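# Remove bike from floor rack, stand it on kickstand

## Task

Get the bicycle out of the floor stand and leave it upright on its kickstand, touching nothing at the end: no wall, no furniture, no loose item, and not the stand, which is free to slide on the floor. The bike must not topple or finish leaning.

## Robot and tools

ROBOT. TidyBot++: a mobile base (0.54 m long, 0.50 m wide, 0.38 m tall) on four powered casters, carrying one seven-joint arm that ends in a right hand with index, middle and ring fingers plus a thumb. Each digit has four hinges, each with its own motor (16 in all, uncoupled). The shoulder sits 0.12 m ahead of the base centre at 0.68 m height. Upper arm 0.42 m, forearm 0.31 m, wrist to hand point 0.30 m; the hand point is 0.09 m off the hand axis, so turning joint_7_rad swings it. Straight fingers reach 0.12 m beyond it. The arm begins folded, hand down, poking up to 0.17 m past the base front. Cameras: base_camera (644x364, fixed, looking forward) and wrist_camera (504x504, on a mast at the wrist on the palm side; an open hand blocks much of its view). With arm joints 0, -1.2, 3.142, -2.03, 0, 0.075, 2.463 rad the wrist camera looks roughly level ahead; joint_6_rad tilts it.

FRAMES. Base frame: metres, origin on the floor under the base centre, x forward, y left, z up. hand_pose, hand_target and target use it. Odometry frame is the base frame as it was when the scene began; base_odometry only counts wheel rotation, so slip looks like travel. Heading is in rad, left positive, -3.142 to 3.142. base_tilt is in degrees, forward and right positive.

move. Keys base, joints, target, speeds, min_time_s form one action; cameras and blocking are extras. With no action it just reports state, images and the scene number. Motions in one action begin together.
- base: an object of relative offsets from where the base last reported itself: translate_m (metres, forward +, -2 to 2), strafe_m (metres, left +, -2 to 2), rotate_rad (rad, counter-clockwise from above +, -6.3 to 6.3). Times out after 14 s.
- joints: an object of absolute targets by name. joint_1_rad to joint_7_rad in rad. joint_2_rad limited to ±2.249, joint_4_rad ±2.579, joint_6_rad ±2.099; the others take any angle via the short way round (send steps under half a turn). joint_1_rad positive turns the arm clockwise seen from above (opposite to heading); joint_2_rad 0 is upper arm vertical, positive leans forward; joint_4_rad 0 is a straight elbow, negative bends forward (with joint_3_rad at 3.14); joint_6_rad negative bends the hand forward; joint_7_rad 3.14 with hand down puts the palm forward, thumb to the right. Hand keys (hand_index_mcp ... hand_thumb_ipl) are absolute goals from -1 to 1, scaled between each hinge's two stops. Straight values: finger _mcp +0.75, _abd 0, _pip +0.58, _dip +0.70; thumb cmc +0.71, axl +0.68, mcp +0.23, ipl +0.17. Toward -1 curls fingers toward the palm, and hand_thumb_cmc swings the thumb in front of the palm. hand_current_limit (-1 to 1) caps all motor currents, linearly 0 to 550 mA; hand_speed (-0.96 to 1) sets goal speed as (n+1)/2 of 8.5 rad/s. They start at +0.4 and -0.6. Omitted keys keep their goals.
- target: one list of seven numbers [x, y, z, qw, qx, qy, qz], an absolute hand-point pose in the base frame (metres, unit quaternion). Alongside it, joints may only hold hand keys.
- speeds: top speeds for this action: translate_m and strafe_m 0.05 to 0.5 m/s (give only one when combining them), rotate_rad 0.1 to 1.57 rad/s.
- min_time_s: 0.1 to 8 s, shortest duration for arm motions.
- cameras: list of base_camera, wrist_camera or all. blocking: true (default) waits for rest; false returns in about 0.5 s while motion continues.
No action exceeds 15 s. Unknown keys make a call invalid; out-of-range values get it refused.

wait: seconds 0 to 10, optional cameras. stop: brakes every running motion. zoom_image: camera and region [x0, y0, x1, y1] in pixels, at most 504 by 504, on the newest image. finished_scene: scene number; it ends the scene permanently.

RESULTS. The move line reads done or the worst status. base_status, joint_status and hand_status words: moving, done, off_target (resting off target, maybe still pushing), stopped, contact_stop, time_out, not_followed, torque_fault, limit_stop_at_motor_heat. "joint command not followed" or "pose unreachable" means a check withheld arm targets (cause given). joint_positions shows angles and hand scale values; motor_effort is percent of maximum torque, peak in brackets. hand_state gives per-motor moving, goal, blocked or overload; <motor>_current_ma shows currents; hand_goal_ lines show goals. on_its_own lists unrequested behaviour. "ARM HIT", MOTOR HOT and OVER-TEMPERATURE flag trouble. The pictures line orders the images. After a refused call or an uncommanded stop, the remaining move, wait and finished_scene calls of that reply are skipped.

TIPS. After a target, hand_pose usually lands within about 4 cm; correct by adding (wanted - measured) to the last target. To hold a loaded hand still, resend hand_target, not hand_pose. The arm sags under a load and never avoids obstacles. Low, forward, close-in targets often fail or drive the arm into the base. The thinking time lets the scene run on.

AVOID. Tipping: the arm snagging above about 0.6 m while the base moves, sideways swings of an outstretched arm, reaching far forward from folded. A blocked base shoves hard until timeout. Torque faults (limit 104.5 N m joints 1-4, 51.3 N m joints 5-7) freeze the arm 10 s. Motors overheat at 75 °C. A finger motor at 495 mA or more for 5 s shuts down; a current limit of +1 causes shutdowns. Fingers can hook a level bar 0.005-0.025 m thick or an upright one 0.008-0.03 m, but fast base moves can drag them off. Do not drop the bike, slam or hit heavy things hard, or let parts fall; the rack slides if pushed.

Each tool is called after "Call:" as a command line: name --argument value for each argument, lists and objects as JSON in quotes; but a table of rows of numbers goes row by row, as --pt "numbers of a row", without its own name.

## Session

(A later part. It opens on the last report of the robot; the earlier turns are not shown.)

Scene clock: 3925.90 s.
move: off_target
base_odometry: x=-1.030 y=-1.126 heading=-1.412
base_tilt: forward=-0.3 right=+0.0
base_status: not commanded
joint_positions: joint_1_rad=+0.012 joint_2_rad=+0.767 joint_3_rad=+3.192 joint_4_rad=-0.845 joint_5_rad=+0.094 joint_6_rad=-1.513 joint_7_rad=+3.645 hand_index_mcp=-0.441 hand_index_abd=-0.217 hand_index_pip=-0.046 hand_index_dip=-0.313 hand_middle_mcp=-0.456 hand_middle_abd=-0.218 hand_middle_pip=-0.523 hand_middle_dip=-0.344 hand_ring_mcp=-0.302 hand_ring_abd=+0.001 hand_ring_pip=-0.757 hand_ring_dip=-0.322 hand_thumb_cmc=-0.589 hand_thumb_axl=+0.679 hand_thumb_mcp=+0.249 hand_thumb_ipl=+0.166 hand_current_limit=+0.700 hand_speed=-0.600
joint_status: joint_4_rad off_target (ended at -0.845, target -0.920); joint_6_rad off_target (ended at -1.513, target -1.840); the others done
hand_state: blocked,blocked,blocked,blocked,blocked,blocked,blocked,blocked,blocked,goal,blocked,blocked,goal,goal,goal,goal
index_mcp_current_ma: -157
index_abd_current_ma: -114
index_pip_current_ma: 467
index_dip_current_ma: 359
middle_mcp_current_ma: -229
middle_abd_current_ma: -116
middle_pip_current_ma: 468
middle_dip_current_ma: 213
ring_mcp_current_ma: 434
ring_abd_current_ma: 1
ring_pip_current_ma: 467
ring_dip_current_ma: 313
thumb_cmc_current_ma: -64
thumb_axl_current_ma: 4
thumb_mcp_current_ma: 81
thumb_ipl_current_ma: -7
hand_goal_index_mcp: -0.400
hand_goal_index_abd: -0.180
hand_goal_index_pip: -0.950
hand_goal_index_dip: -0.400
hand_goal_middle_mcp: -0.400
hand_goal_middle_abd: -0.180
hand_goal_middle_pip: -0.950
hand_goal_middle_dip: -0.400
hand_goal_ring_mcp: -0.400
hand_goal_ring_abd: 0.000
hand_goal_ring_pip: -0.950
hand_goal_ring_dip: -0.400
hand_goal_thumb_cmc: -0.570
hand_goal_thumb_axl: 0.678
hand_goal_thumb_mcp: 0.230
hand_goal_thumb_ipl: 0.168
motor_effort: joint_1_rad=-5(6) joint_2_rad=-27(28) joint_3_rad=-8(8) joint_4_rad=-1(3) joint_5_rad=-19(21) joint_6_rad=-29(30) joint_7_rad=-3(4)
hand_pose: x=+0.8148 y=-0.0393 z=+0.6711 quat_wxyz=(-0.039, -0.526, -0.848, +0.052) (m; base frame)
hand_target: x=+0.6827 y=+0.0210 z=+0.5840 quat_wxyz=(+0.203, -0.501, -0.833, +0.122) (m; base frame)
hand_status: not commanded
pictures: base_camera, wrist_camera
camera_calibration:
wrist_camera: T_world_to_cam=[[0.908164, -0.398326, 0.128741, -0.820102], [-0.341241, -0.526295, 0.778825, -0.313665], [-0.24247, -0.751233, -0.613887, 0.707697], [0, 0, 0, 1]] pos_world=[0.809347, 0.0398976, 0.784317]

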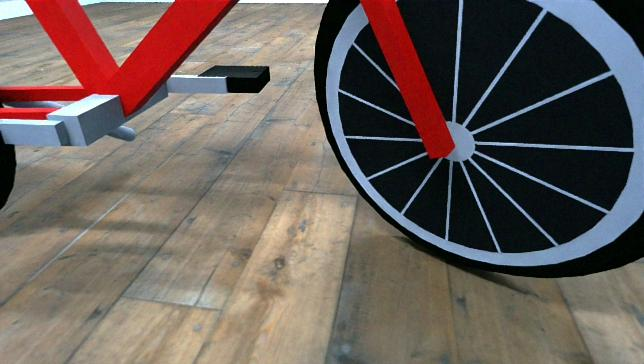

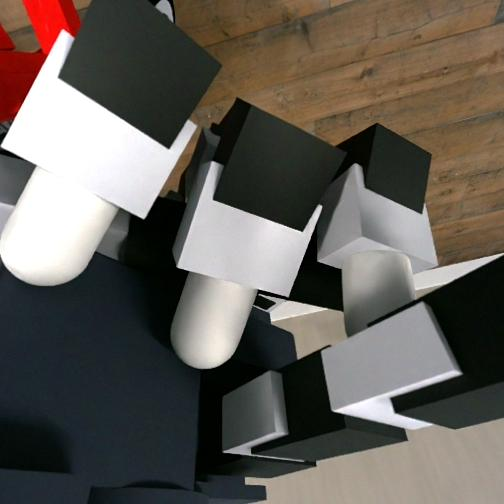

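Call:
move --base '{"translate_m":0.035,"strafe_m":-0.007}' --speeds '{"translate_m":0.05}' --joints '{"joint_2_rad":0.87,"joint_4_rad":-0.92,"joint_6_rad":-1.90}' --min_time_s 2 --cameras '["all"]'

Scene clock: 3935.80 s.
move: off_target
base_odometry: x=-1.032 y=-1.162 heading=-1.413
base_tilt: forward=-0.3 right=+0.0
base_status: done
joint_positions: joint_1_rad=+0.012 joint_2_rad=+0.777 joint_3_rad=+3.192 joint_4_rad=-0.841 joint_5_rad=+0.094 joint_6_rad=-1.551 joint_7_rad=+3.645 hand_index_mcp=-0.441 hand_index_abd=-0.217 hand_index_pip=-0.046 hand_index_dip=-0.313 hand_middle_mcp=-0.457 hand_middle_abd=-0.218 hand_middle_pip=-0.523 hand_middle_dip=-0.344 hand_ring_mcp=-0.302 hand_ring_abd=+0.001 hand_ring_pip=-0.757 hand_ring_dip=-0.322 hand_thumb_cmc=-0.589 hand_thumb_axl=+0.679 hand_thumb_mcp=+0.249 hand_thumb_ipl=+0.165 hand_current_limit=+0.700 hand_speed=-0.600
joint_status: joint_4_rad off_target (ended at -0.841, target -0.920); joint_6_rad off_target (ended at -1.551, target -1.900); the others done
hand_state: blocked,blocked,blocked,blocked,blocked,blocked,blocked,blocked,blocked,goal,blocked,blocked,goal,goal,goal,goal
index_mcp_current_ma: -161
index_abd_current_ma: -114
index_pip_current_ma: 467
index_dip_current_ma: 359
middle_mcp_current_ma: -235
middle_abd_current_ma: -116
middle_pip_current_ma: 467
middle_dip_current_ma: 213
ring_mcp_current_ma: 434
ring_abd_current_ma: 1
ring_pip_current_ma: 467
ring_dip_current_ma: 313
thumb_cmc_current_ma: -64
thumb_axl_current_ma: 4
thumb_mcp_current_ma: 81
thumb_ipl_current_ma: -11
hand_goal_index_mcp: -0.400
hand_goal_index_abd: -0.180
hand_goal_index_pip: -0.950
hand_goal_index_dip: -0.400
hand_goal_middle_mcp: -0.400
hand_goal_middle_abd: -0.180
hand_goal_middle_pip: -0.950
hand_goal_middle_dip: -0.400
hand_goal_ring_mcp: -0.400
hand_goal_ring_abd: 0.000
hand_goal_ring_pip: -0.950
hand_goal_ring_dip: -0.400
hand_goal_thumb_cmc: -0.570
hand_goal_thumb_axl: 0.678
hand_goal_thumb_mcp: 0.230
hand_goal_thumb_ipl: 0.168
motor_effort: joint_1_rad=-6(7) joint_2_rad=-27(29) joint_3_rad=-8(9) joint_4_rad=-3(3) joint_5_rad=-20(20) joint_6_rad=-32(32) joint_7_rad=-3(3)
hand_pose: x=+0.8042 y=-0.0393 z=+0.6624 quat_wxyz=(-0.019, -0.527, -0.847, +0.063) (m; base frame)
hand_target: x=+0.6634 y=+0.0210 z=+0.5828 quat_wxyz=(+0.232, -0.496, -0.825, +0.140) (m; base frame)
hand_status: not commanded
pictures: base_camera, wrist_camera
camera_calibration:
wrist_camera: T_world_to_cam=[[0.911001, -0.403005, 0.0875476, -0.784513], [-0.308843, -0.526002, 0.792426, -0.34552], [-0.273301, -0.748939, -0.603653, 0.71793], [0, 0, 0, 1]] pos_world=[0.804192, 0.0397787, 0.775862]

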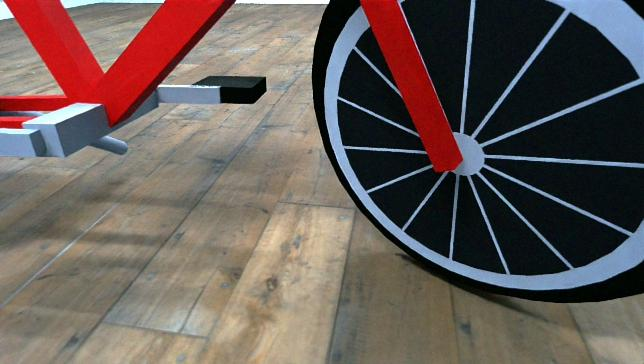

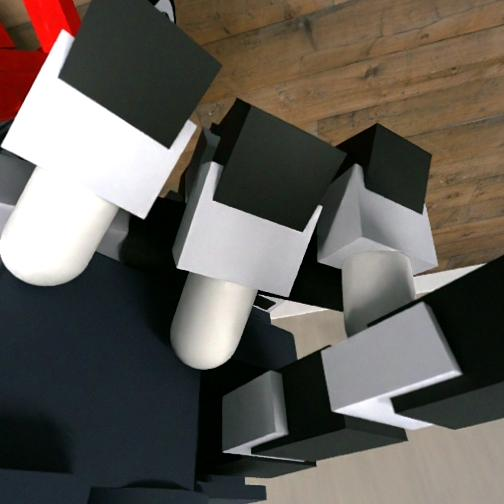

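Call:
move --base '{"translate_m":0.025,"strafe_m":-0.005}' --speeds '{"translate_m":0.05}' --joints '{"joint_2_rad":0.89,"joint_4_rad":-0.90,"joint_6_rad":-1.94}' --min_time_s 2 --cameras '["all"]'

Call:
zoom_image --camera "base_camera" --region '[0, 60, 240, 260]'

Scene clock: 3945.33 s.
move: off_target
base_odometry: x=-1.033 y=-1.188 heading=-1.413
base_tilt: forward=-0.3 right=+0.0
base_status: done
joint_positions: joint_1_rad=+0.013 joint_2_rad=+0.797 joint_3_rad=+3.192 joint_4_rad=-0.820 joint_5_rad=+0.094 joint_6_rad=-1.589 joint_7_rad=+3.645 hand_index_mcp=-0.442 hand_index_abd=-0.217 hand_index_pip=-0.046 hand_index_dip=-0.313 hand_middle_mcp=-0.458 hand_middle_abd=-0.218 hand_middle_pip=-0.523 hand_middle_dip=-0.344 hand_ring_mcp=-0.302 hand_ring_abd=+0.001 hand_ring_pip=-0.757 hand_ring_dip=-0.322 hand_thumb_cmc=-0.589 hand_thumb_axl=+0.679 hand_thumb_mcp=+0.249 hand_thumb_ipl=+0.164 hand_current_limit=+0.700 hand_speed=-0.600
joint_status: joint_4_rad off_target (ended at -0.820, target -0.900); joint_6_rad off_target (ended at -1.589, target -1.940); the others done
hand_state: blocked,blocked,blocked,blocked,blocked,blocked,blocked,blocked,blocked,goal,blocked,blocked,goal,goal,goal,goal
index_mcp_current_ma: -163
index_abd_current_ma: -114
index_pip_current_ma: 468
index_dip_current_ma: 359
middle_mcp_current_ma: -239
middle_abd_current_ma: -116
middle_pip_current_ma: 467
middle_dip_current_ma: 213
ring_mcp_current_ma: 434
ring_abd_current_ma: 1
ring_pip_current_ma: 467
ring_dip_current_ma: 313
thumb_cmc_current_ma: -64
thumb_axl_current_ma: 4
thumb_mcp_current_ma: 82
thumb_ipl_current_ma: -13
hand_goal_index_mcp: -0.400
hand_goal_index_abd: -0.180
hand_goal_index_pip: -0.950
hand_goal_index_dip: -0.400
hand_goal_middle_mcp: -0.400
hand_goal_middle_abd: -0.180
hand_goal_middle_pip: -0.950
hand_goal_middle_dip: -0.400
hand_goal_ring_mcp: -0.400
hand_goal_ring_abd: 0.000
hand_goal_ring_pip: -0.950
hand_goal_ring_dip: -0.400
hand_goal_thumb_cmc: -0.570
hand_goal_thumb_axl: 0.678
hand_goal_thumb_mcp: 0.230
hand_goal_thumb_ipl: 0.168
motor_effort: joint_1_rad=-6(7) joint_2_rad=-28(29) joint_3_rad=-9(10) joint_4_rad=-3(4) joint_5_rad=-21(21) joint_6_rad=-32(33) joint_7_rad=-2(3)
hand_pose: x=+0.7990 y=-0.0395 z=+0.6546 quat_wxyz=(-0.004, -0.528, -0.846, +0.072) (m; base frame)
hand_target: x=+0.6568 y=+0.0210 z=+0.5800 quat_wxyz=(+0.248, -0.493, -0.820, +0.149) (m; base frame)
hand_status: not commanded
pictures: base_camera, wrist_camera
camera_calibration:
wrist_camera: T_world_to_cam=[[0.911653, -0.407275, 0.0549212, -0.758554], [-0.283018, -0.5253, 0.802472, -0.368299], [-0.297977, -0.747119, -0.594157, 0.725279], [0, 0, 0, 1]] pos_world=[0.803419, 0.0394621, 0.76814]

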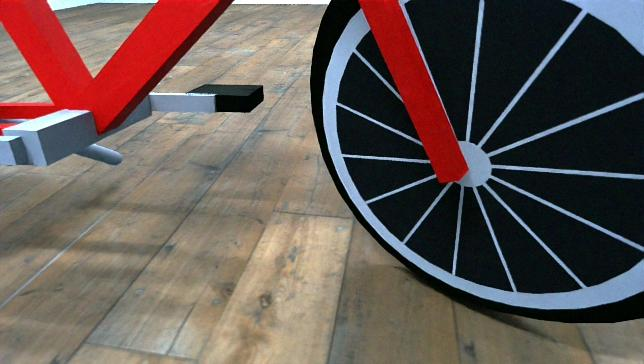

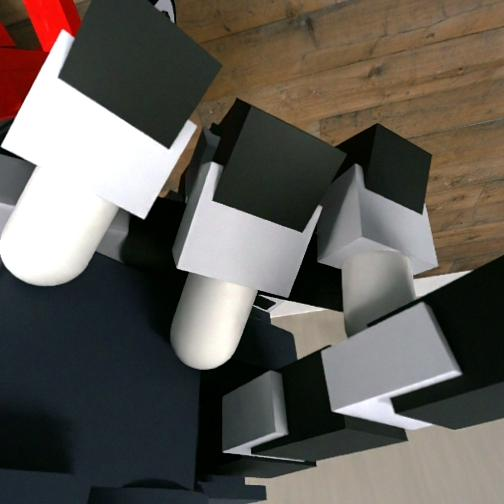

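Scaled by 2.100.

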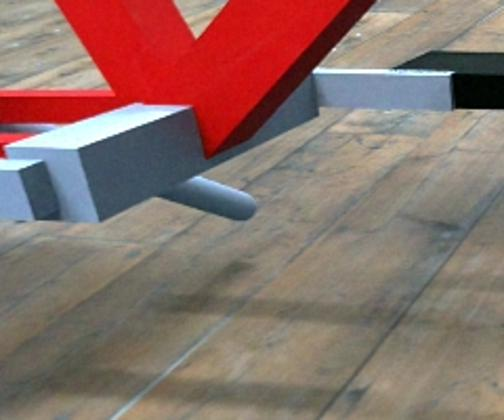

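Call:
move --joints '{"joint_2_rad":0.96,"joint_4_rad":-0.78,"joint_6_rad":-2.02}' --min_time_s 3 --cameras '["all"]'

Call:
zoom_image --camera "base_camera" --region '[0, 60, 240, 260]'

Scene clock: 4004.63 s.
move: off_target
base_odometry: x=-1.033 y=-1.188 heading=-1.413
base_tilt: forward=-0.2 right=+0.0
base_status: not commanded
joint_positions: joint_1_rad=+0.013 joint_2_rad=+0.862 joint_3_rad=+3.192 joint_4_rad=-0.699 joint_5_rad=+0.094 joint_6_rad=-1.664 joint_7_rad=+3.645 hand_index_mcp=-0.442 hand_index_abd=-0.217 hand_index_pip=-0.046 hand_index_dip=-0.313 hand_middle_mcp=-0.459 hand_middle_abd=-0.218 hand_middle_pip=-0.523 hand_middle_dip=-0.344 hand_ring_mcp=-0.302 hand_ring_abd=+0.001 hand_ring_pip=-0.757 hand_ring_dip=-0.322 hand_thumb_cmc=-0.589 hand_thumb_axl=+0.679 hand_thumb_mcp=+0.249 hand_thumb_ipl=+0.164 hand_current_limit=+0.700 hand_speed=-0.600
joint_status: joint_2_rad off_target (ended at +0.863, target +0.960); joint_4_rad off_target (ended at -0.699, target -0.780); joint_6_rad off_target (ended at -1.664, target -2.020)
hand_state: blocked,blocked,blocked,blocked,blocked,blocked,blocked,blocked,blocked,goal,blocked,blocked,goal,goal,goal,goal
index_mcp_current_ma: -163
index_abd_current_ma: -114
index_pip_current_ma: 467
index_dip_current_ma: 359
middle_mcp_current_ma: -242
middle_abd_current_ma: -116
middle_pip_current_ma: 468
middle_dip_current_ma: 213
ring_mcp_current_ma: 434
ring_abd_current_ma: 1
ring_pip_current_ma: 468
ring_dip_current_ma: 313
thumb_cmc_current_ma: -64
thumb_axl_current_ma: 4
thumb_mcp_current_ma: 82
thumb_ipl_current_ma: -13
hand_goal_index_mcp: -0.400
hand_goal_index_abd: -0.180
hand_goal_index_pip: -0.950
hand_goal_index_dip: -0.400
hand_goal_middle_mcp: -0.400
hand_goal_middle_abd: -0.180
hand_goal_middle_pip: -0.950
hand_goal_middle_dip: -0.400
hand_goal_ring_mcp: -0.400
hand_goal_ring_abd: 0.000
hand_goal_ring_pip: -0.950
hand_goal_ring_dip: -0.400
hand_goal_thumb_cmc: -0.570
hand_goal_thumb_axl: 0.678
hand_goal_thumb_mcp: 0.230
hand_goal_thumb_ipl: 0.168
motor_effort: joint_1_rad=-7(7) joint_2_rad=-28(29) joint_3_rad=-8(10) joint_4_rad=-3(4) joint_5_rad=-20(21) joint_6_rad=-34(34) joint_7_rad=-2(2)
hand_pose: x=+0.8122 y=-0.0392 z=+0.6505 quat_wxyz=(+0.004, -0.529, -0.845, +0.078) (m; base frame)
hand_target: x=+0.6686 y=+0.0210 z=+0.5749 quat_wxyz=(+0.261, -0.491, -0.816, +0.157) (m; base frame)
hand_status: not commanded
pictures: base_camera, wrist_camera
camera_calibration:
wrist_camera: T_world_to_cam=[[0.910388, -0.411957, 0.0385326, -0.758687], [-0.27073, -0.522674, 0.808404, -0.37481], [-0.312888, -0.746394, -0.587365, 0.734729], [0, 0, 0, 1]] pos_world=[0.819115, 0.0399469, 0.763786]

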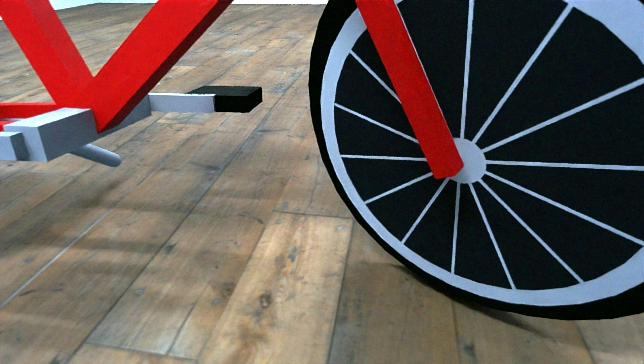

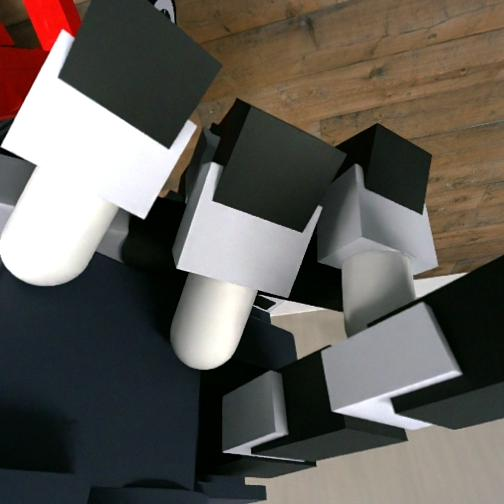

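Scaled by 2.100.

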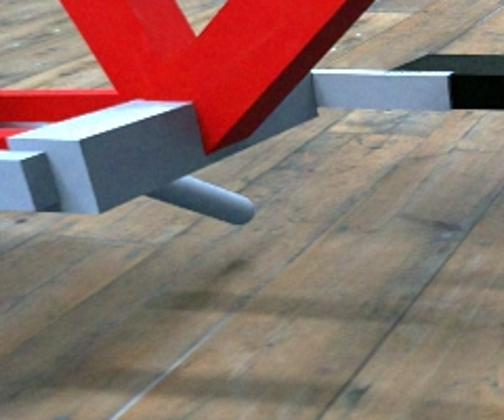

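Call:
move --base '{"translate_m":0.04,"strafe_m":0.05}' --speeds '{"translate_m":0.05}' --joints '{"joint_1_rad":0.094,"joint_7_rad":3.724}' --min_time_s 1.5 --cameras '["all"]'

Call:
zoom_image --camera "base_camera" --region '[0, 60, 240, 260]'

Scene clock: 4033.13 s.
move: done
base_odometry: x=-0.977 y=-1.220 heading=-1.413
base_tilt: forward=-0.3 right=+0.0
base_status: done
joint_positions: joint_1_rad=+0.103 joint_2_rad=+0.878 joint_3_rad=+3.192 joint_4_rad=-0.698 joint_5_rad=+0.094 joint_6_rad=-1.672 joint_7_rad=+3.655 hand_index_mcp=-0.442 hand_index_abd=-0.211 hand_index_pip=-0.055 hand_index_dip=-0.313 hand_middle_mcp=-0.459 hand_middle_abd=-0.218 hand_middle_pip=-0.528 hand_middle_dip=-0.344 hand_ring_mcp=-0.302 hand_ring_abd=+0.001 hand_ring_pip=-0.757 hand_ring_dip=-0.322 hand_thumb_cmc=-0.582 hand_thumb_axl=+0.679 hand_thumb_mcp=+0.249 hand_thumb_ipl=+0.164 hand_current_limit=+0.700 hand_speed=-0.600
joint_status: all done
hand_state: blocked,blocked,blocked,blocked,blocked,blocked,blocked,blocked,blocked,goal,blocked,blocked,goal,goal,goal,goal
index_mcp_current_ma: -166
index_abd_current_ma: -91
index_pip_current_ma: 468
index_dip_current_ma: 359
middle_mcp_current_ma: -244
middle_abd_current_ma: -116
middle_pip_current_ma: 468
middle_dip_current_ma: 213
ring_mcp_current_ma: 434
ring_abd_current_ma: 1
ring_pip_current_ma: 467
ring_dip_current_ma: 313
thumb_cmc_current_ma: -38
thumb_axl_current_ma: 4
thumb_mcp_current_ma: 82
thumb_ipl_current_ma: -15
hand_goal_index_mcp: -0.400
hand_goal_index_abd: -0.180
hand_goal_index_pip: -0.950
hand_goal_index_dip: -0.400
hand_goal_middle_mcp: -0.400
hand_goal_middle_abd: -0.180
hand_goal_middle_pip: -0.950
hand_goal_middle_dip: -0.400
hand_goal_ring_mcp: -0.400
hand_goal_ring_abd: 0.000
hand_goal_ring_pip: -0.950
hand_goal_ring_dip: -0.400
hand_goal_thumb_cmc: -0.570
hand_goal_thumb_axl: 0.678
hand_goal_thumb_mcp: 0.230
hand_goal_thumb_ipl: 0.168
motor_effort: joint_1_rad=-7(9) joint_2_rad=-32(32) joint_3_rad=-10(11) joint_4_rad=-2(4) joint_5_rad=-22(23) joint_6_rad=-32(34) joint_7_rad=-1(3)
hand_pose: x=+0.8027 y=-0.1000 z=+0.6396 quat_wxyz=(+0.018, -0.562, -0.823, +0.083) (m; base frame)
hand_target: x=+0.6671 y=-0.0226 z=+0.5762 quat_wxyz=(+0.274, -0.491, -0.816, +0.132) (m; base frame)
hand_status: not commanded
pictures: base_camera, wrist_camera
camera_calibration:
wrist_camera: T_world_to_cam=[[0.875016, -0.483855, 0.0152119, -0.738501], [-0.291895, -0.502282, 0.813947, -0.38487], [-0.386192, -0.716657, -0.58074, 0.7375], [0, 0, 0, 1]] pos_world=[0.818675, -0.0221058, 0.752794]

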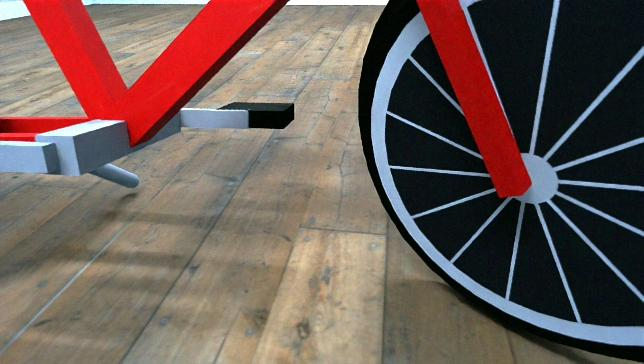

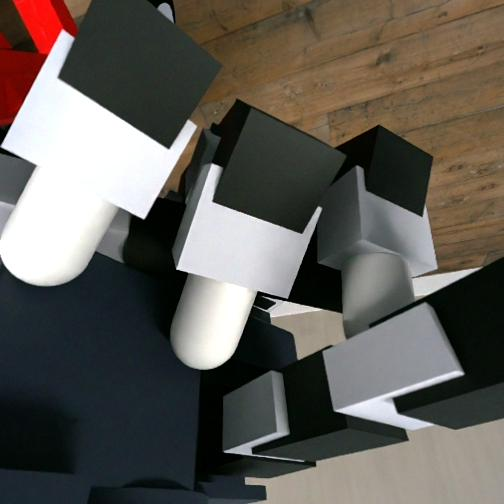

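Scaled by 2.100.

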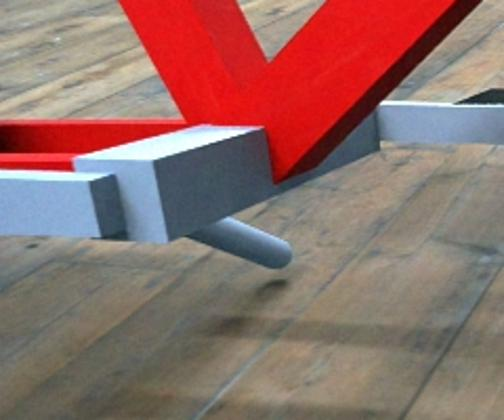

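Call:
move --base '{"strafe_m":0.08}' --speeds '{"strafe_m":0.05}' --joints '{"joint_1_rad":0.207,"joint_2_rad":0.99,"joint_4_rad":-0.70,"joint_6_rad":-2.08,"joint_7_rad":3.837}' --min_time_s 2 --cameras '["all"]'

Call:
zoom_image --camera "base_camera" --region '[60, 60, 300, 260]'

Scene clock: 4056.67 s.
move: off_target
base_odometry: x=-0.898 y=-1.208 heading=-1.413
base_tilt: forward=-0.3 right=+0.0
base_status: done
joint_positions: joint_1_rad=+0.212 joint_2_rad=+0.913 joint_3_rad=+3.192 joint_4_rad=-0.622 joint_5_rad=+0.094 joint_6_rad=-1.690 joint_7_rad=+3.771 hand_index_mcp=-0.444 hand_index_abd=-0.209 hand_index_pip=-0.055 hand_index_dip=-0.313 hand_middle_mcp=-0.460 hand_middle_abd=-0.218 hand_middle_pip=-0.528 hand_middle_dip=-0.344 hand_ring_mcp=-0.302 hand_ring_abd=+0.001 hand_ring_pip=-0.757 hand_ring_dip=-0.322 hand_thumb_cmc=-0.582 hand_thumb_axl=+0.679 hand_thumb_mcp=+0.249 hand_thumb_ipl=+0.164 hand_current_limit=+0.700 hand_speed=-0.600
joint_status: joint_4_rad off_target (ended at -0.622, target -0.700); joint_6_rad off_target (ended at -1.690, target -2.080); the others done
hand_state: blocked,blocked,blocked,blocked,blocked,blocked,blocked,blocked,blocked,goal,blocked,blocked,goal,goal,goal,goal
index_mcp_current_ma: -174
index_abd_current_ma: -85
index_pip_current_ma: 468
index_dip_current_ma: 359
middle_mcp_current_ma: -248
middle_abd_current_ma: -116
middle_pip_current_ma: 467
middle_dip_current_ma: 213
ring_mcp_current_ma: 434
ring_abd_current_ma: 1
ring_pip_current_ma: 467
ring_dip_current_ma: 313
thumb_cmc_current_ma: -36
thumb_axl_current_ma: 4
thumb_mcp_current_ma: 82
thumb_ipl_current_ma: -15
hand_goal_index_mcp: -0.400
hand_goal_index_abd: -0.180
hand_goal_index_pip: -0.950
hand_goal_index_dip: -0.400
hand_goal_middle_mcp: -0.400
hand_goal_middle_abd: -0.180
hand_goal_middle_pip: -0.950
hand_goal_middle_dip: -0.400
hand_goal_ring_mcp: -0.400
hand_goal_ring_abd: 0.000
hand_goal_ring_pip: -0.950
hand_goal_ring_dip: -0.400
hand_goal_thumb_cmc: -0.570
hand_goal_thumb_axl: 0.678
hand_goal_thumb_mcp: 0.230
hand_goal_thumb_ipl: 0.168
motor_effort: joint_1_rad=-5(8) joint_2_rad=-32(34) joint_3_rad=-9(12) joint_4_rad=-3(4) joint_5_rad=-22(24) joint_6_rad=-37(38) joint_7_rad=-2(3)
hand_pose: x=+0.8033 y=-0.1671 z=+0.6417 quat_wxyz=(+0.016, -0.560, -0.825, +0.077) (m; base frame)
hand_target: x=+0.6663 y=-0.0759 z=+0.5845 quat_wxyz=(+0.292, -0.490, -0.815, +0.102) (m; base frame)
hand_status: not commanded
pictures: base_camera, wrist_camera
camera_calibration:
wrist_camera: T_world_to_cam=[[0.877237, -0.479596, 0.0210675, -0.776391], [-0.298041, -0.509699, 0.80708, -0.411982], [-0.376334, -0.714279, -0.590066, 0.689282], [0, 0, 0, 1]] pos_world=[0.817691, -0.0900008, 0.75558]

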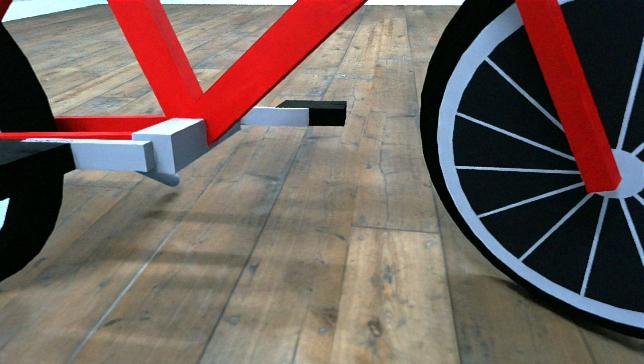

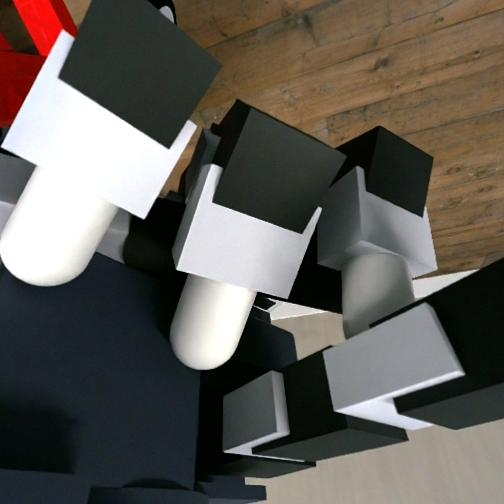

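Scaled by 2.100.

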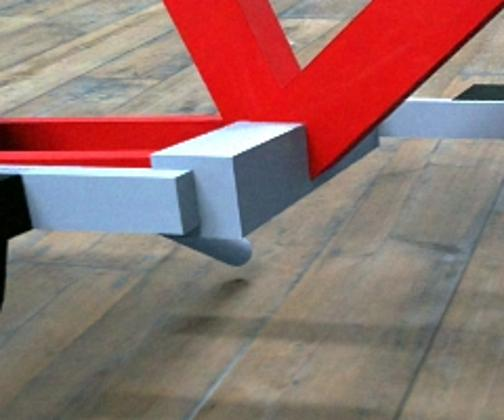

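Call:
move --base '{"translate_m": 0.03, "strafe_m": -0.006}' --speeds '{"translate_m": 0.05}' --cameras '["all"]'

Call:
zoom_image --camera "base_camera" --region '[60, 60, 300, 260]'

Scene clock: 4088.30 s.
move: done
base_odometry: x=-0.899 y=-1.239 heading=-1.413
base_tilt: forward=-0.3 right=+0.0
base_status: done
joint_positions: joint_1_rad=+0.213 joint_2_rad=+0.929 joint_3_rad=+3.192 joint_4_rad=-0.621 joint_5_rad=+0.094 joint_6_rad=-1.711 joint_7_rad=+3.772 hand_index_mcp=-0.442 hand_index_abd=-0.204 hand_index_pip=-0.062 hand_index_dip=-0.313 hand_middle_mcp=-0.460 hand_middle_abd=-0.218 hand_middle_pip=-0.534 hand_middle_dip=-0.344 hand_ring_mcp=-0.302 hand_ring_abd=+0.001 hand_ring_pip=-0.757 hand_ring_dip=-0.322 hand_thumb_cmc=-0.578 hand_thumb_axl=+0.679 hand_thumb_mcp=+0.245 hand_thumb_ipl=+0.164 hand_current_limit=+0.700 hand_speed=-0.600
joint_status: not commanded
hand_state: blocked,blocked,blocked,blocked,blocked,blocked,blocked,blocked,blocked,goal,blocked,blocked,goal,goal,goal,goal
index_mcp_current_ma: -164
index_abd_current_ma: -69
index_pip_current_ma: 468
index_dip_current_ma: 359
middle_mcp_current_ma: -249
middle_abd_current_ma: -116
middle_pip_current_ma: 467
middle_dip_current_ma: 213
ring_mcp_current_ma: 434
ring_abd_current_ma: 1
ring_pip_current_ma: 467
ring_dip_current_ma: 313
thumb_cmc_current_ma: -23
thumb_axl_current_ma: 4
thumb_mcp_current_ma: 65
thumb_ipl_current_ma: -15
hand_goal_index_mcp: -0.400
hand_goal_index_abd: -0.180
hand_goal_index_pip: -0.950
hand_goal_index_dip: -0.400
hand_goal_middle_mcp: -0.400
hand_goal_middle_abd: -0.180
hand_goal_middle_pip: -0.950
hand_goal_middle_dip: -0.400
hand_goal_ring_mcp: -0.400
hand_goal_ring_abd: 0.000
hand_goal_ring_pip: -0.950
hand_goal_ring_dip: -0.400
hand_goal_thumb_cmc: -0.570
hand_goal_thumb_axl: 0.678
hand_goal_thumb_mcp: 0.230
hand_goal_thumb_ipl: 0.168
motor_effort: joint_1_rad=-5(6) joint_2_rad=-36(37) joint_3_rad=-9(10) joint_4_rad=-1(3) joint_5_rad=-22(22) joint_6_rad=-36(37) joint_7_rad=-1(2)
hand_pose: x=+0.7963 y=-0.1663 z=+0.6296 quat_wxyz=(+0.032, -0.560, -0.824, +0.083) (m; base frame)
hand_target: x=+0.6663 y=-0.0759 z=+0.5845 quat_wxyz=(+0.292, -0.490, -0.815, +0.102) (m; base frame)
hand_status: not commanded
pictures: base_camera, wrist_camera
camera_calibration:
wrist_camera: T_world_to_cam=[[0.875809, -0.482466, -0.0135802, -0.74714], [-0.271366, -0.515482, 0.812797, -0.429705], [-0.399147, -0.70817, -0.582389, 0.694403], [0, 0, 0, 1]] pos_world=[0.814914, -0.0902202, 0.743529]

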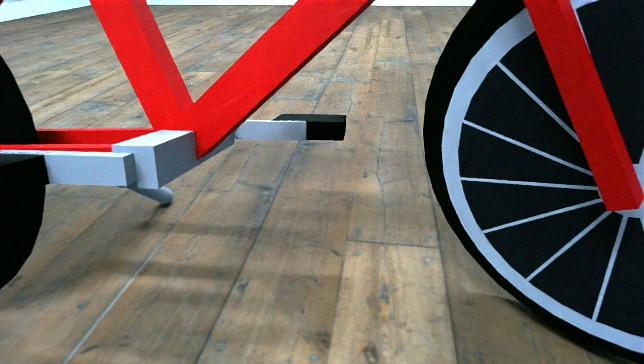

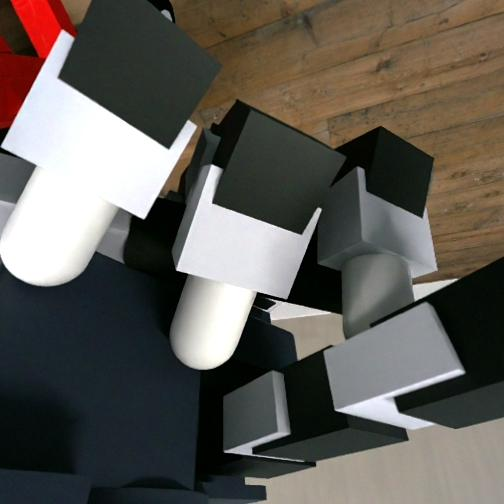

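Scaled by 2.100.

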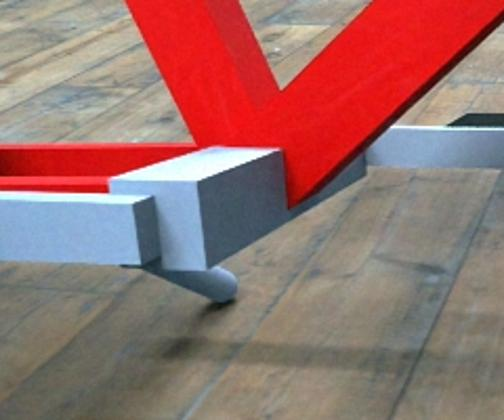

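Call:
zoom_image --camera "base_camera" --region '[110, 160, 230, 250]'

Scaled by 4.200.

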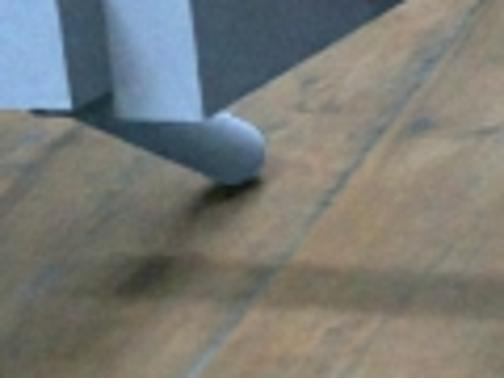

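Call:
move --base '{"translate_m": 0.02, "strafe_m": -0.004}' --speeds '{"translate_m": 0.05}' --cameras '["base_camera"]'

Call:
zoom_image --camera "base_camera" --region '[110, 160, 230, 250]'

Scene clock: 4117.43 s.
move: done
base_odometry: x=-0.900 y=-1.259 heading=-1.413
base_tilt: forward=-0.2 right=+0.0
base_status: done
joint_positions: joint_1_rad=+0.209 joint_2_rad=+0.938 joint_3_rad=+3.192 joint_4_rad=-0.621 joint_5_rad=+0.094 joint_6_rad=-1.734 joint_7_rad=+3.803 hand_index_mcp=-0.445 hand_index_abd=-0.205 hand_index_pip=-0.062 hand_index_dip=-0.313 hand_middle_mcp=-0.461 hand_middle_abd=-0.218 hand_middle_pip=-0.534 hand_middle_dip=-0.344 hand_ring_mcp=-0.302 hand_ring_abd=+0.001 hand_ring_pip=-0.757 hand_ring_dip=-0.322 hand_thumb_cmc=-0.579 hand_thumb_axl=+0.679 hand_thumb_mcp=+0.247 hand_thumb_ipl=+0.164 hand_current_limit=+0.700 hand_speed=-0.600
joint_status: not commanded
hand_state: blocked,blocked,blocked,blocked,blocked,blocked,blocked,blocked,blocked,goal,blocked,blocked,goal,goal,goal,goal
index_mcp_current_ma: -177
index_abd_current_ma: -71
index_pip_current_ma: 467
index_dip_current_ma: 359
middle_mcp_current_ma: -254
middle_abd_current_ma: -116
middle_pip_current_ma: 468
middle_dip_current_ma: 213
ring_mcp_current_ma: 434
ring_abd_current_ma: 1
ring_pip_current_ma: 468
ring_dip_current_ma: 313
thumb_cmc_current_ma: -26
thumb_axl_current_ma: 4
thumb_mcp_current_ma: 72
thumb_ipl_current_ma: -15
hand_goal_index_mcp: -0.400
hand_goal_index_abd: -0.180
hand_goal_index_pip: -0.950
hand_goal_index_dip: -0.400
hand_goal_middle_mcp: -0.400
hand_goal_middle_abd: -0.180
hand_goal_middle_pip: -0.950
hand_goal_middle_dip: -0.400
hand_goal_ring_mcp: -0.400
hand_goal_ring_abd: 0.000
hand_goal_ring_pip: -0.950
hand_goal_ring_dip: -0.400
hand_goal_thumb_cmc: -0.570
hand_goal_thumb_axl: 0.678
hand_goal_thumb_mcp: 0.230
hand_goal_thumb_ipl: 0.168
motor_effort: joint_1_rad=+1(6) joint_2_rad=-35(38) joint_3_rad=-6(10) joint_4_rad=+1(3) joint_5_rad=-20(23) joint_6_rad=-34(36) joint_7_rad=-6(7)
hand_pose: x=+0.7890 y=-0.1595 z=+0.6221 quat_wxyz=(+0.049, -0.545, -0.832, +0.088) (m; base frame)
hand_target: x=+0.6663 y=-0.0759 z=+0.5845 quat_wxyz=(+0.292, -0.490, -0.815, +0.102) (m; base frame)
hand_status: not commanded
pictures: base_camera

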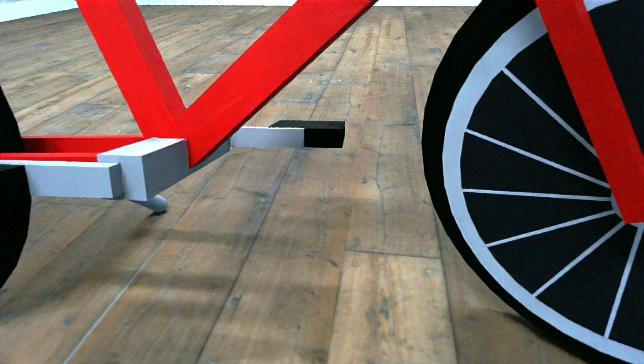

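Scaled by 4.200.

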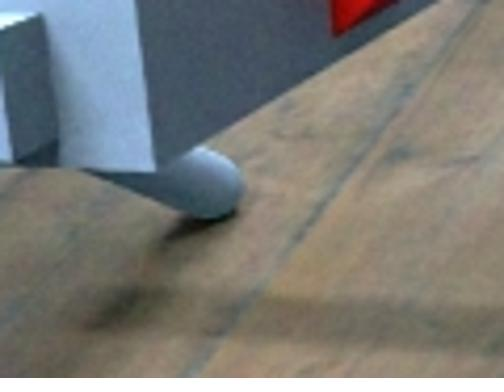

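Call:
move --joints '{"joint_6_rad": -1.92}' --min_time_s 2 --cameras '["base_camera"]'

Call:
zoom_image --camera "base_camera" --region '[110, 160, 230, 250]'

Scene clock: 4132.67 s.
move: off_target
base_odometry: x=-0.900 y=-1.259 heading=-1.413
base_tilt: forward=-0.3 right=+0.0
base_status: not commanded
joint_positions: joint_1_rad=+0.209 joint_2_rad=+0.938 joint_3_rad=+3.192 joint_4_rad=-0.621 joint_5_rad=+0.094 joint_6_rad=-1.734 joint_7_rad=+3.803 hand_index_mcp=-0.445 hand_index_abd=-0.205 hand_index_pip=-0.062 hand_index_dip=-0.313 hand_middle_mcp=-0.461 hand_middle_abd=-0.218 hand_middle_pip=-0.534 hand_middle_dip=-0.344 hand_ring_mcp=-0.302 hand_ring_abd=+0.001 hand_ring_pip=-0.757 hand_ring_dip=-0.322 hand_thumb_cmc=-0.579 hand_thumb_axl=+0.679 hand_thumb_mcp=+0.247 hand_thumb_ipl=+0.164 hand_current_limit=+0.700 hand_speed=-0.600
joint_status: joint_6_rad off_target (ended at -1.734, target -1.920)
hand_state: blocked,blocked,blocked,blocked,blocked,blocked,blocked,blocked,blocked,goal,blocked,blocked,goal,goal,goal,goal
index_mcp_current_ma: -177
index_abd_current_ma: -71
index_pip_current_ma: 467
index_dip_current_ma: 359
middle_mcp_current_ma: -254
middle_abd_current_ma: -116
middle_pip_current_ma: 468
middle_dip_current_ma: 213
ring_mcp_current_ma: 434
ring_abd_current_ma: 1
ring_pip_current_ma: 467
ring_dip_current_ma: 313
thumb_cmc_current_ma: -26
thumb_axl_current_ma: 4
thumb_mcp_current_ma: 72
thumb_ipl_current_ma: -15
hand_goal_index_mcp: -0.400
hand_goal_index_abd: -0.180
hand_goal_index_pip: -0.950
hand_goal_index_dip: -0.400
hand_goal_middle_mcp: -0.400
hand_goal_middle_abd: -0.180
hand_goal_middle_pip: -0.950
hand_goal_middle_dip: -0.400
hand_goal_ring_mcp: -0.400
hand_goal_ring_abd: 0.000
hand_goal_ring_pip: -0.950
hand_goal_ring_dip: -0.400
hand_goal_thumb_cmc: -0.570
hand_goal_thumb_axl: 0.678
hand_goal_thumb_mcp: 0.230
hand_goal_thumb_ipl: 0.168
motor_effort: joint_1_rad=+2(2) joint_2_rad=-35(36) joint_3_rad=-6(7) joint_4_rad=+1(2) joint_5_rad=-20(21) joint_6_rad=-34(35) joint_7_rad=-6(6)
hand_pose: x=+0.7890 y=-0.1595 z=+0.6221 quat_wxyz=(+0.049, -0.545, -0.832, +0.088) (m; base frame)
hand_target: x=+0.7131 y=-0.0857 z=+0.5703 quat_wxyz=(+0.219, -0.501, -0.834, +0.076) (m; base frame)
hand_status: not commanded
pictures: base_camera

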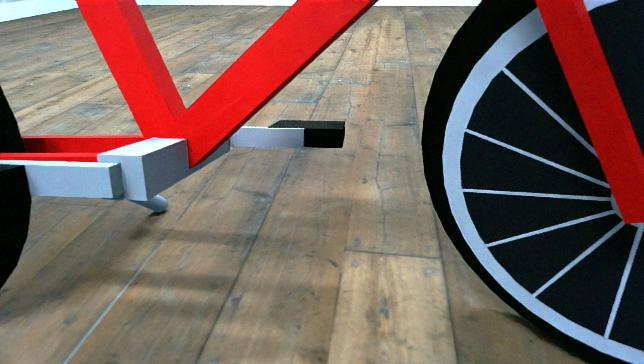

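Scaled by 4.200.

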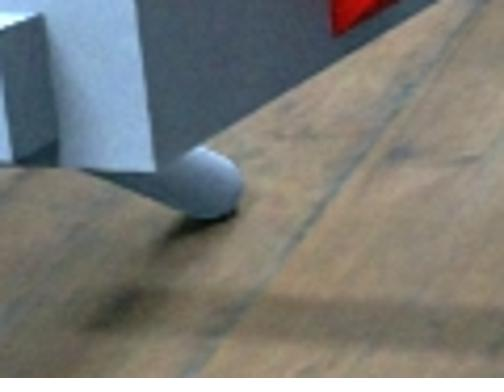

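Call:
move --joints '{"joint_6_rad": -1.75, "joint_7_rad": 3.80}' --min_time_s 2 --cameras '["base_camera"]'

Call:
zoom_image --camera "base_camera" --region '[110, 160, 230, 250]'

Scene clock: 4139.73 s.
move: done
base_odometry: x=-0.900 y=-1.259 heading=-1.413
base_tilt: forward=-0.3 right=+0.0
base_status: not commanded
joint_positions: joint_1_rad=+0.209 joint_2_rad=+0.938 joint_3_rad=+3.192 joint_4_rad=-0.623 joint_5_rad=+0.094 joint_6_rad=-1.717 joint_7_rad=+3.803 hand_index_mcp=-0.434 hand_index_abd=-0.206 hand_index_pip=-0.064 hand_index_dip=-0.318 hand_middle_mcp=-0.455 hand_middle_abd=-0.218 hand_middle_pip=-0.534 hand_middle_dip=-0.344 hand_ring_mcp=-0.302 hand_ring_abd=+0.001 hand_ring_pip=-0.757 hand_ring_dip=-0.323 hand_thumb_cmc=-0.578 hand_thumb_axl=+0.679 hand_thumb_mcp=+0.237 hand_thumb_ipl=+0.166 hand_current_limit=+0.700 hand_speed=-0.600
joint_status: all done
hand_state: blocked,blocked,blocked,blocked,blocked,blocked,blocked,blocked,blocked,goal,blocked,blocked,goal,goal,goal,goal
index_mcp_current_ma: -130
index_abd_current_ma: -74
index_pip_current_ma: 467
index_dip_current_ma: 331
middle_mcp_current_ma: -223
middle_abd_current_ma: -116
middle_pip_current_ma: 467
middle_dip_current_ma: 213
ring_mcp_current_ma: 434
ring_abd_current_ma: 1
ring_pip_current_ma: 468
ring_dip_current_ma: 310
thumb_cmc_current_ma: -24
thumb_axl_current_ma: 4
thumb_mcp_current_ma: 27
thumb_ipl_current_ma: -6
hand_goal_index_mcp: -0.400
hand_goal_index_abd: -0.180
hand_goal_index_pip: -0.950
hand_goal_index_dip: -0.400
hand_goal_middle_mcp: -0.400
hand_goal_middle_abd: -0.180
hand_goal_middle_pip: -0.950
hand_goal_middle_dip: -0.400
hand_goal_ring_mcp: -0.400
hand_goal_ring_abd: 0.000
hand_goal_ring_pip: -0.950
hand_goal_ring_dip: -0.400
hand_goal_thumb_cmc: -0.570
hand_goal_thumb_axl: 0.678
hand_goal_thumb_mcp: 0.230
hand_goal_thumb_ipl: 0.168
motor_effort: joint_1_rad=-1(2) joint_2_rad=-31(37) joint_3_rad=-4(7) joint_4_rad=+5(6) joint_5_rad=-16(21) joint_6_rad=-16(34) joint_7_rad=-7(8)
hand_pose: x=+0.7935 y=-0.1606 z=+0.6223 quat_wxyz=(+0.042, -0.545, -0.833, +0.086) (m; base frame)
hand_target: x=+0.7651 y=-0.0997 z=+0.5633 quat_wxyz=(+0.139, -0.525, -0.838, +0.052) (m; base frame)
hand_status: not commanded
pictures: base_camera

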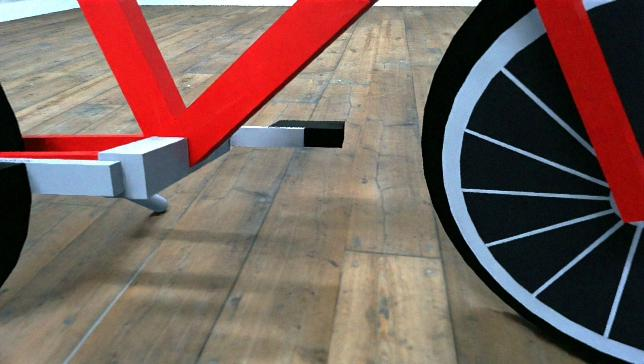

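Scaled by 4.200.

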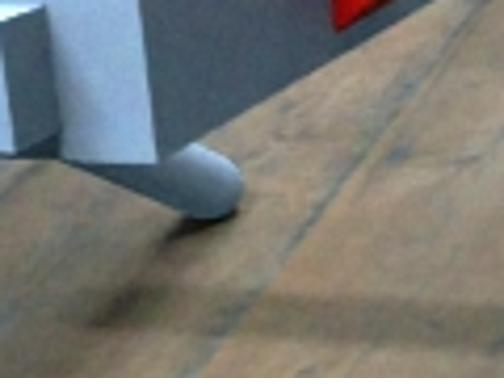

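Call:
move --joints '{"joint_6_rad": -1.60}' --min_time_s 2 --cameras '["base_camera"]'

Call:
zoom_image --camera "base_camera" --region '[110, 160, 230, 250]'

Scene clock: 4147.57 s.
move: done
base_odometry: x=-0.900 y=-1.259 heading=-1.413
base_tilt: forward=-0.3 right=+0.0
base_status: not commanded
joint_positions: joint_1_rad=+0.209 joint_2_rad=+0.928 joint_3_rad=+3.189 joint_4_rad=-0.645 joint_5_rad=+0.094 joint_6_rad=-1.669 joint_7_rad=+3.803 hand_index_mcp=-0.384 hand_index_abd=-0.211 hand_index_pip=-0.072 hand_index_dip=-0.321 hand_middle_mcp=-0.416 hand_middle_abd=-0.218 hand_middle_pip=-0.550 hand_middle_dip=-0.344 hand_ring_mcp=-0.303 hand_ring_abd=+0.001 hand_ring_pip=-0.757 hand_ring_dip=-0.325 hand_thumb_cmc=-0.573 hand_thumb_axl=+0.679 hand_thumb_mcp=+0.227 hand_thumb_ipl=+0.166 hand_current_limit=+0.700 hand_speed=-0.600
joint_status: all done
hand_state: goal,blocked,blocked,blocked,goal,blocked,blocked,blocked,blocked,goal,blocked,blocked,goal,goal,goal,goal
index_mcp_current_ma: 52
index_abd_current_ma: -92
index_pip_current_ma: 467
index_dip_current_ma: 319
middle_mcp_current_ma: -54
middle_abd_current_ma: -116
middle_pip_current_ma: 467
middle_dip_current_ma: 213
ring_mcp_current_ma: 432
ring_abd_current_ma: 1
ring_pip_current_ma: 468
ring_dip_current_ma: 302
thumb_cmc_current_ma: -8
thumb_axl_current_ma: 4
thumb_mcp_current_ma: -8
thumb_ipl_current_ma: -5
hand_goal_index_mcp: -0.400
hand_goal_index_abd: -0.180
hand_goal_index_pip: -0.950
hand_goal_index_dip: -0.400
hand_goal_middle_mcp: -0.400
hand_goal_middle_abd: -0.180
hand_goal_middle_pip: -0.950
hand_goal_middle_dip: -0.400
hand_goal_ring_mcp: -0.400
hand_goal_ring_abd: 0.000
hand_goal_ring_pip: -0.950
hand_goal_ring_dip: -0.400
hand_goal_thumb_cmc: -0.570
hand_goal_thumb_axl: 0.678
hand_goal_thumb_mcp: 0.230
hand_goal_thumb_ipl: 0.168
motor_effort: joint_1_rad=-5(5) joint_2_rad=-28(31) joint_3_rad=-4(6) joint_4_rad=+10(11) joint_5_rad=-10(17) joint_6_rad=+1(15) joint_7_rad=-8(8)
hand_pose: x=+0.8024 y=-0.1611 z=+0.6232 quat_wxyz=(+0.025, -0.543, -0.835, +0.078) (m; base frame)
hand_target: x=+0.8109 y=-0.1093 z=+0.5651 quat_wxyz=(+0.070, -0.530, -0.845, +0.026) (m; base frame)
hand_status: not commanded
pictures: base_camera

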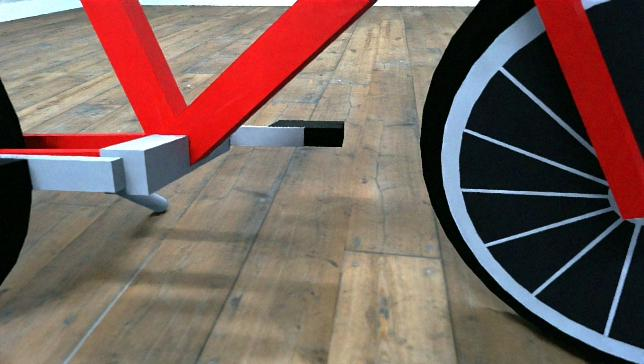

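Scaled by 4.200.

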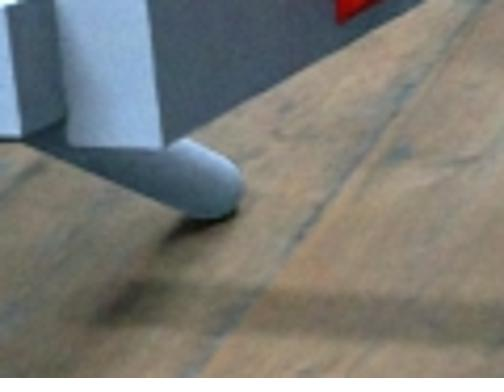

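Call:
move --joints '{"joint_2_rad": 0.945, "joint_4_rad": -0.665, "joint_6_rad": -1.65}' --min_time_s 2 --cameras '["base_camera"]'

Call:
zoom_image --camera "base_camera" --region '[110, 160, 230, 250]'

Scene clock: 4180.47 s.
move: done
base_odometry: x=-0.900 y=-1.259 heading=-1.413
base_tilt: forward=-0.3 right=+0.0
base_status: not commanded
joint_positions: joint_1_rad=+0.209 joint_2_rad=+0.927 joint_3_rad=+3.189 joint_4_rad=-0.645 joint_5_rad=+0.094 joint_6_rad=-1.667 joint_7_rad=+3.803 hand_index_mcp=-0.382 hand_index_abd=-0.211 hand_index_pip=-0.073 hand_index_dip=-0.321 hand_middle_mcp=-0.414 hand_middle_abd=-0.218 hand_middle_pip=-0.551 hand_middle_dip=-0.344 hand_ring_mcp=-0.303 hand_ring_abd=+0.001 hand_ring_pip=-0.757 hand_ring_dip=-0.325 hand_thumb_cmc=-0.573 hand_thumb_axl=+0.679 hand_thumb_mcp=+0.227 hand_thumb_ipl=+0.166 hand_current_limit=+0.700 hand_speed=-0.600
joint_status: all done
hand_state: goal,blocked,blocked,blocked,goal,blocked,blocked,blocked,blocked,goal,blocked,blocked,goal,goal,goal,goal
index_mcp_current_ma: 60
index_abd_current_ma: -93
index_pip_current_ma: 468
index_dip_current_ma: 317
middle_mcp_current_ma: -47
middle_abd_current_ma: -116
middle_pip_current_ma: 468
middle_dip_current_ma: 213
ring_mcp_current_ma: 432
ring_abd_current_ma: 1
ring_pip_current_ma: 467
ring_dip_current_ma: 302
thumb_cmc_current_ma: -8
thumb_axl_current_ma: 4
thumb_mcp_current_ma: -9
thumb_ipl_current_ma: -5
hand_goal_index_mcp: -0.400
hand_goal_index_abd: -0.180
hand_goal_index_pip: -0.950
hand_goal_index_dip: -0.400
hand_goal_middle_mcp: -0.400
hand_goal_middle_abd: -0.180
hand_goal_middle_pip: -0.950
hand_goal_middle_dip: -0.400
hand_goal_ring_mcp: -0.400
hand_goal_ring_abd: 0.000
hand_goal_ring_pip: -0.950
hand_goal_ring_dip: -0.400
hand_goal_thumb_cmc: -0.570
hand_goal_thumb_axl: 0.678
hand_goal_thumb_mcp: 0.230
hand_goal_thumb_ipl: 0.168
motor_effort: joint_1_rad=-5(5) joint_2_rad=-35(36) joint_3_rad=-4(5) joint_4_rad=+14(14) joint_5_rad=-11(11) joint_6_rad=+2(3) joint_7_rad=-8(8)
hand_pose: x=+0.8029 y=-0.1611 z=+0.6240 quat_wxyz=(+0.024, -0.543, -0.836, +0.078) (m; base frame)
hand_target: x=+0.8114 y=-0.1094 z=+0.6070 quat_wxyz=(+0.055, -0.530, -0.846, +0.021) (m; base frame)
hand_status: not commanded
pictures: base_camera

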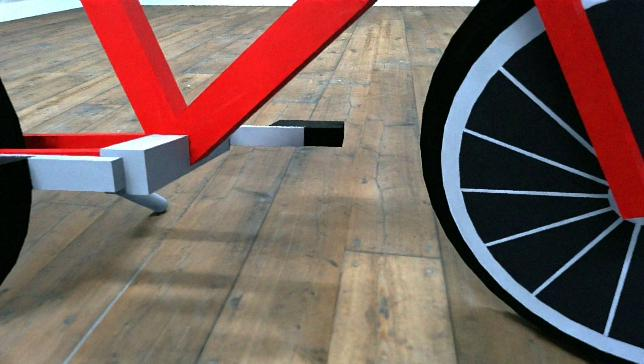

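Scaled by 4.200.

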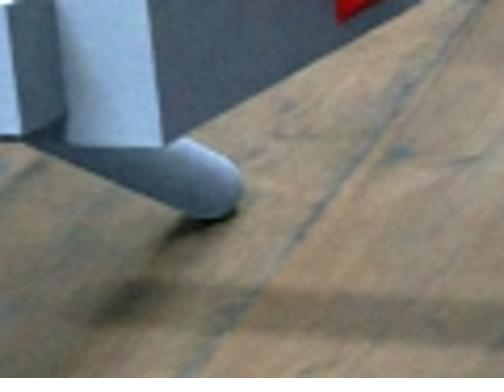

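Call:
move --joints '{"hand_speed": -0.9, "hand_thumb_cmc": -0.4, "hand_thumb_mcp": 0.23, "hand_index_pip": 0.0, "hand_index_dip": -0.25, "hand_index_mcp": -0.35, "hand_middle_pip": -0.45, "hand_middle_dip": -0.25, "hand_middle_mcp": -0.35, "hand_ring_pip": -0.65, "hand_ring_dip": -0.25, "hand_ring_mcp": -0.25}' --cameras '["base_camera"]'

Call:
zoom_image --camera "base_camera" --region '[110, 160, 230, 250]'

Scene clock: 4189.73 s.
move: off_target
base_odometry: x=-0.900 y=-1.259 heading=-1.413
base_tilt: forward=-0.2 right=+0.0
base_status: not commanded
joint_positions: joint_1_rad=+0.209 joint_2_rad=+0.927 joint_3_rad=+3.178 joint_4_rad=-0.648 joint_5_rad=+0.094 joint_6_rad=-1.667 joint_7_rad=+3.803 hand_index_mcp=-0.374 hand_index_abd=-0.214 hand_index_pip=+0.019 hand_index_dip=-0.231 hand_middle_mcp=-0.348 hand_middle_abd=-0.184 hand_middle_pip=-0.450 hand_middle_dip=-0.246 hand_ring_mcp=-0.270 hand_ring_abd=+0.001 hand_ring_pip=-0.652 hand_ring_dip=-0.254 hand_thumb_cmc=-0.404 hand_thumb_axl=+0.679 hand_thumb_mcp=+0.227 hand_thumb_ipl=+0.166 hand_current_limit=+0.700 hand_speed=-0.900
joint_status: hand_index_mcp off_target (ended at -0.374, target -0.350); the others done
hand_state: blocked,blocked,goal,goal,goal,goal,goal,goal,goal,goal,goal,goal,goal,goal,goal,goal
index_mcp_current_ma: -84
index_abd_current_ma: -102
index_pip_current_ma: 61
index_dip_current_ma: 63
middle_mcp_current_ma: 4
middle_abd_current_ma: -9
middle_pip_current_ma: -1
middle_dip_current_ma: 11
ring_mcp_current_ma: -70
ring_abd_current_ma: 1
ring_pip_current_ma: -4
ring_dip_current_ma: -9
thumb_cmc_current_ma: -10
thumb_axl_current_ma: 4
thumb_mcp_current_ma: -9
thumb_ipl_current_ma: -5
hand_goal_index_mcp: -0.350
hand_goal_index_abd: -0.180
hand_goal_index_pip: 0.000
hand_goal_index_dip: -0.250
hand_goal_middle_mcp: -0.350
hand_goal_middle_abd: -0.180
hand_goal_middle_pip: -0.450
hand_goal_middle_dip: -0.250
hand_goal_ring_mcp: -0.250
hand_goal_ring_abd: 0.000
hand_goal_ring_pip: -0.650
hand_goal_ring_dip: -0.250
hand_goal_thumb_cmc: -0.400
hand_goal_thumb_axl: 0.678
hand_goal_thumb_mcp: 0.230
hand_goal_thumb_ipl: 0.168
on_its_own: hand_middle_abd moved +0.034 to your old target -0.180
motor_effort: joint_1_rad=-3(5) joint_2_rad=-41(42) joint_3_rad=-2(4) joint_4_rad=+16(17) joint_5_rad=-9(11) joint_6_rad=+1(2) joint_7_rad=-6(8)
hand_pose: x=+0.8031 y=-0.1559 z=+0.6229 quat_wxyz=(+0.027, -0.540, -0.838, +0.074) (m; base frame)
hand_target: x=+0.8114 y=-0.1094 z=+0.6070 quat_wxyz=(+0.055, -0.530, -0.846, +0.021) (m; base frame)
hand_status: not commanded
pictures: base_camera

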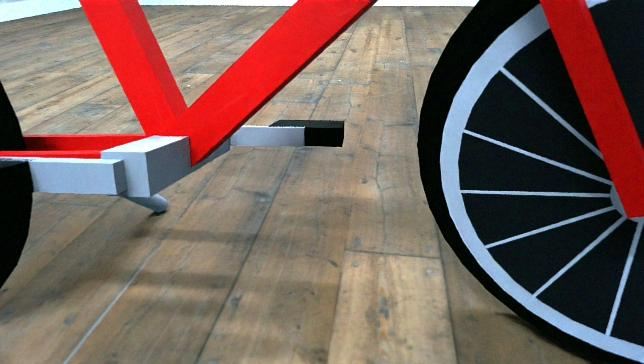

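Scaled by 4.200.

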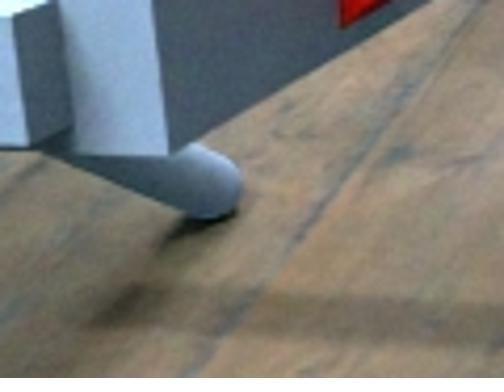

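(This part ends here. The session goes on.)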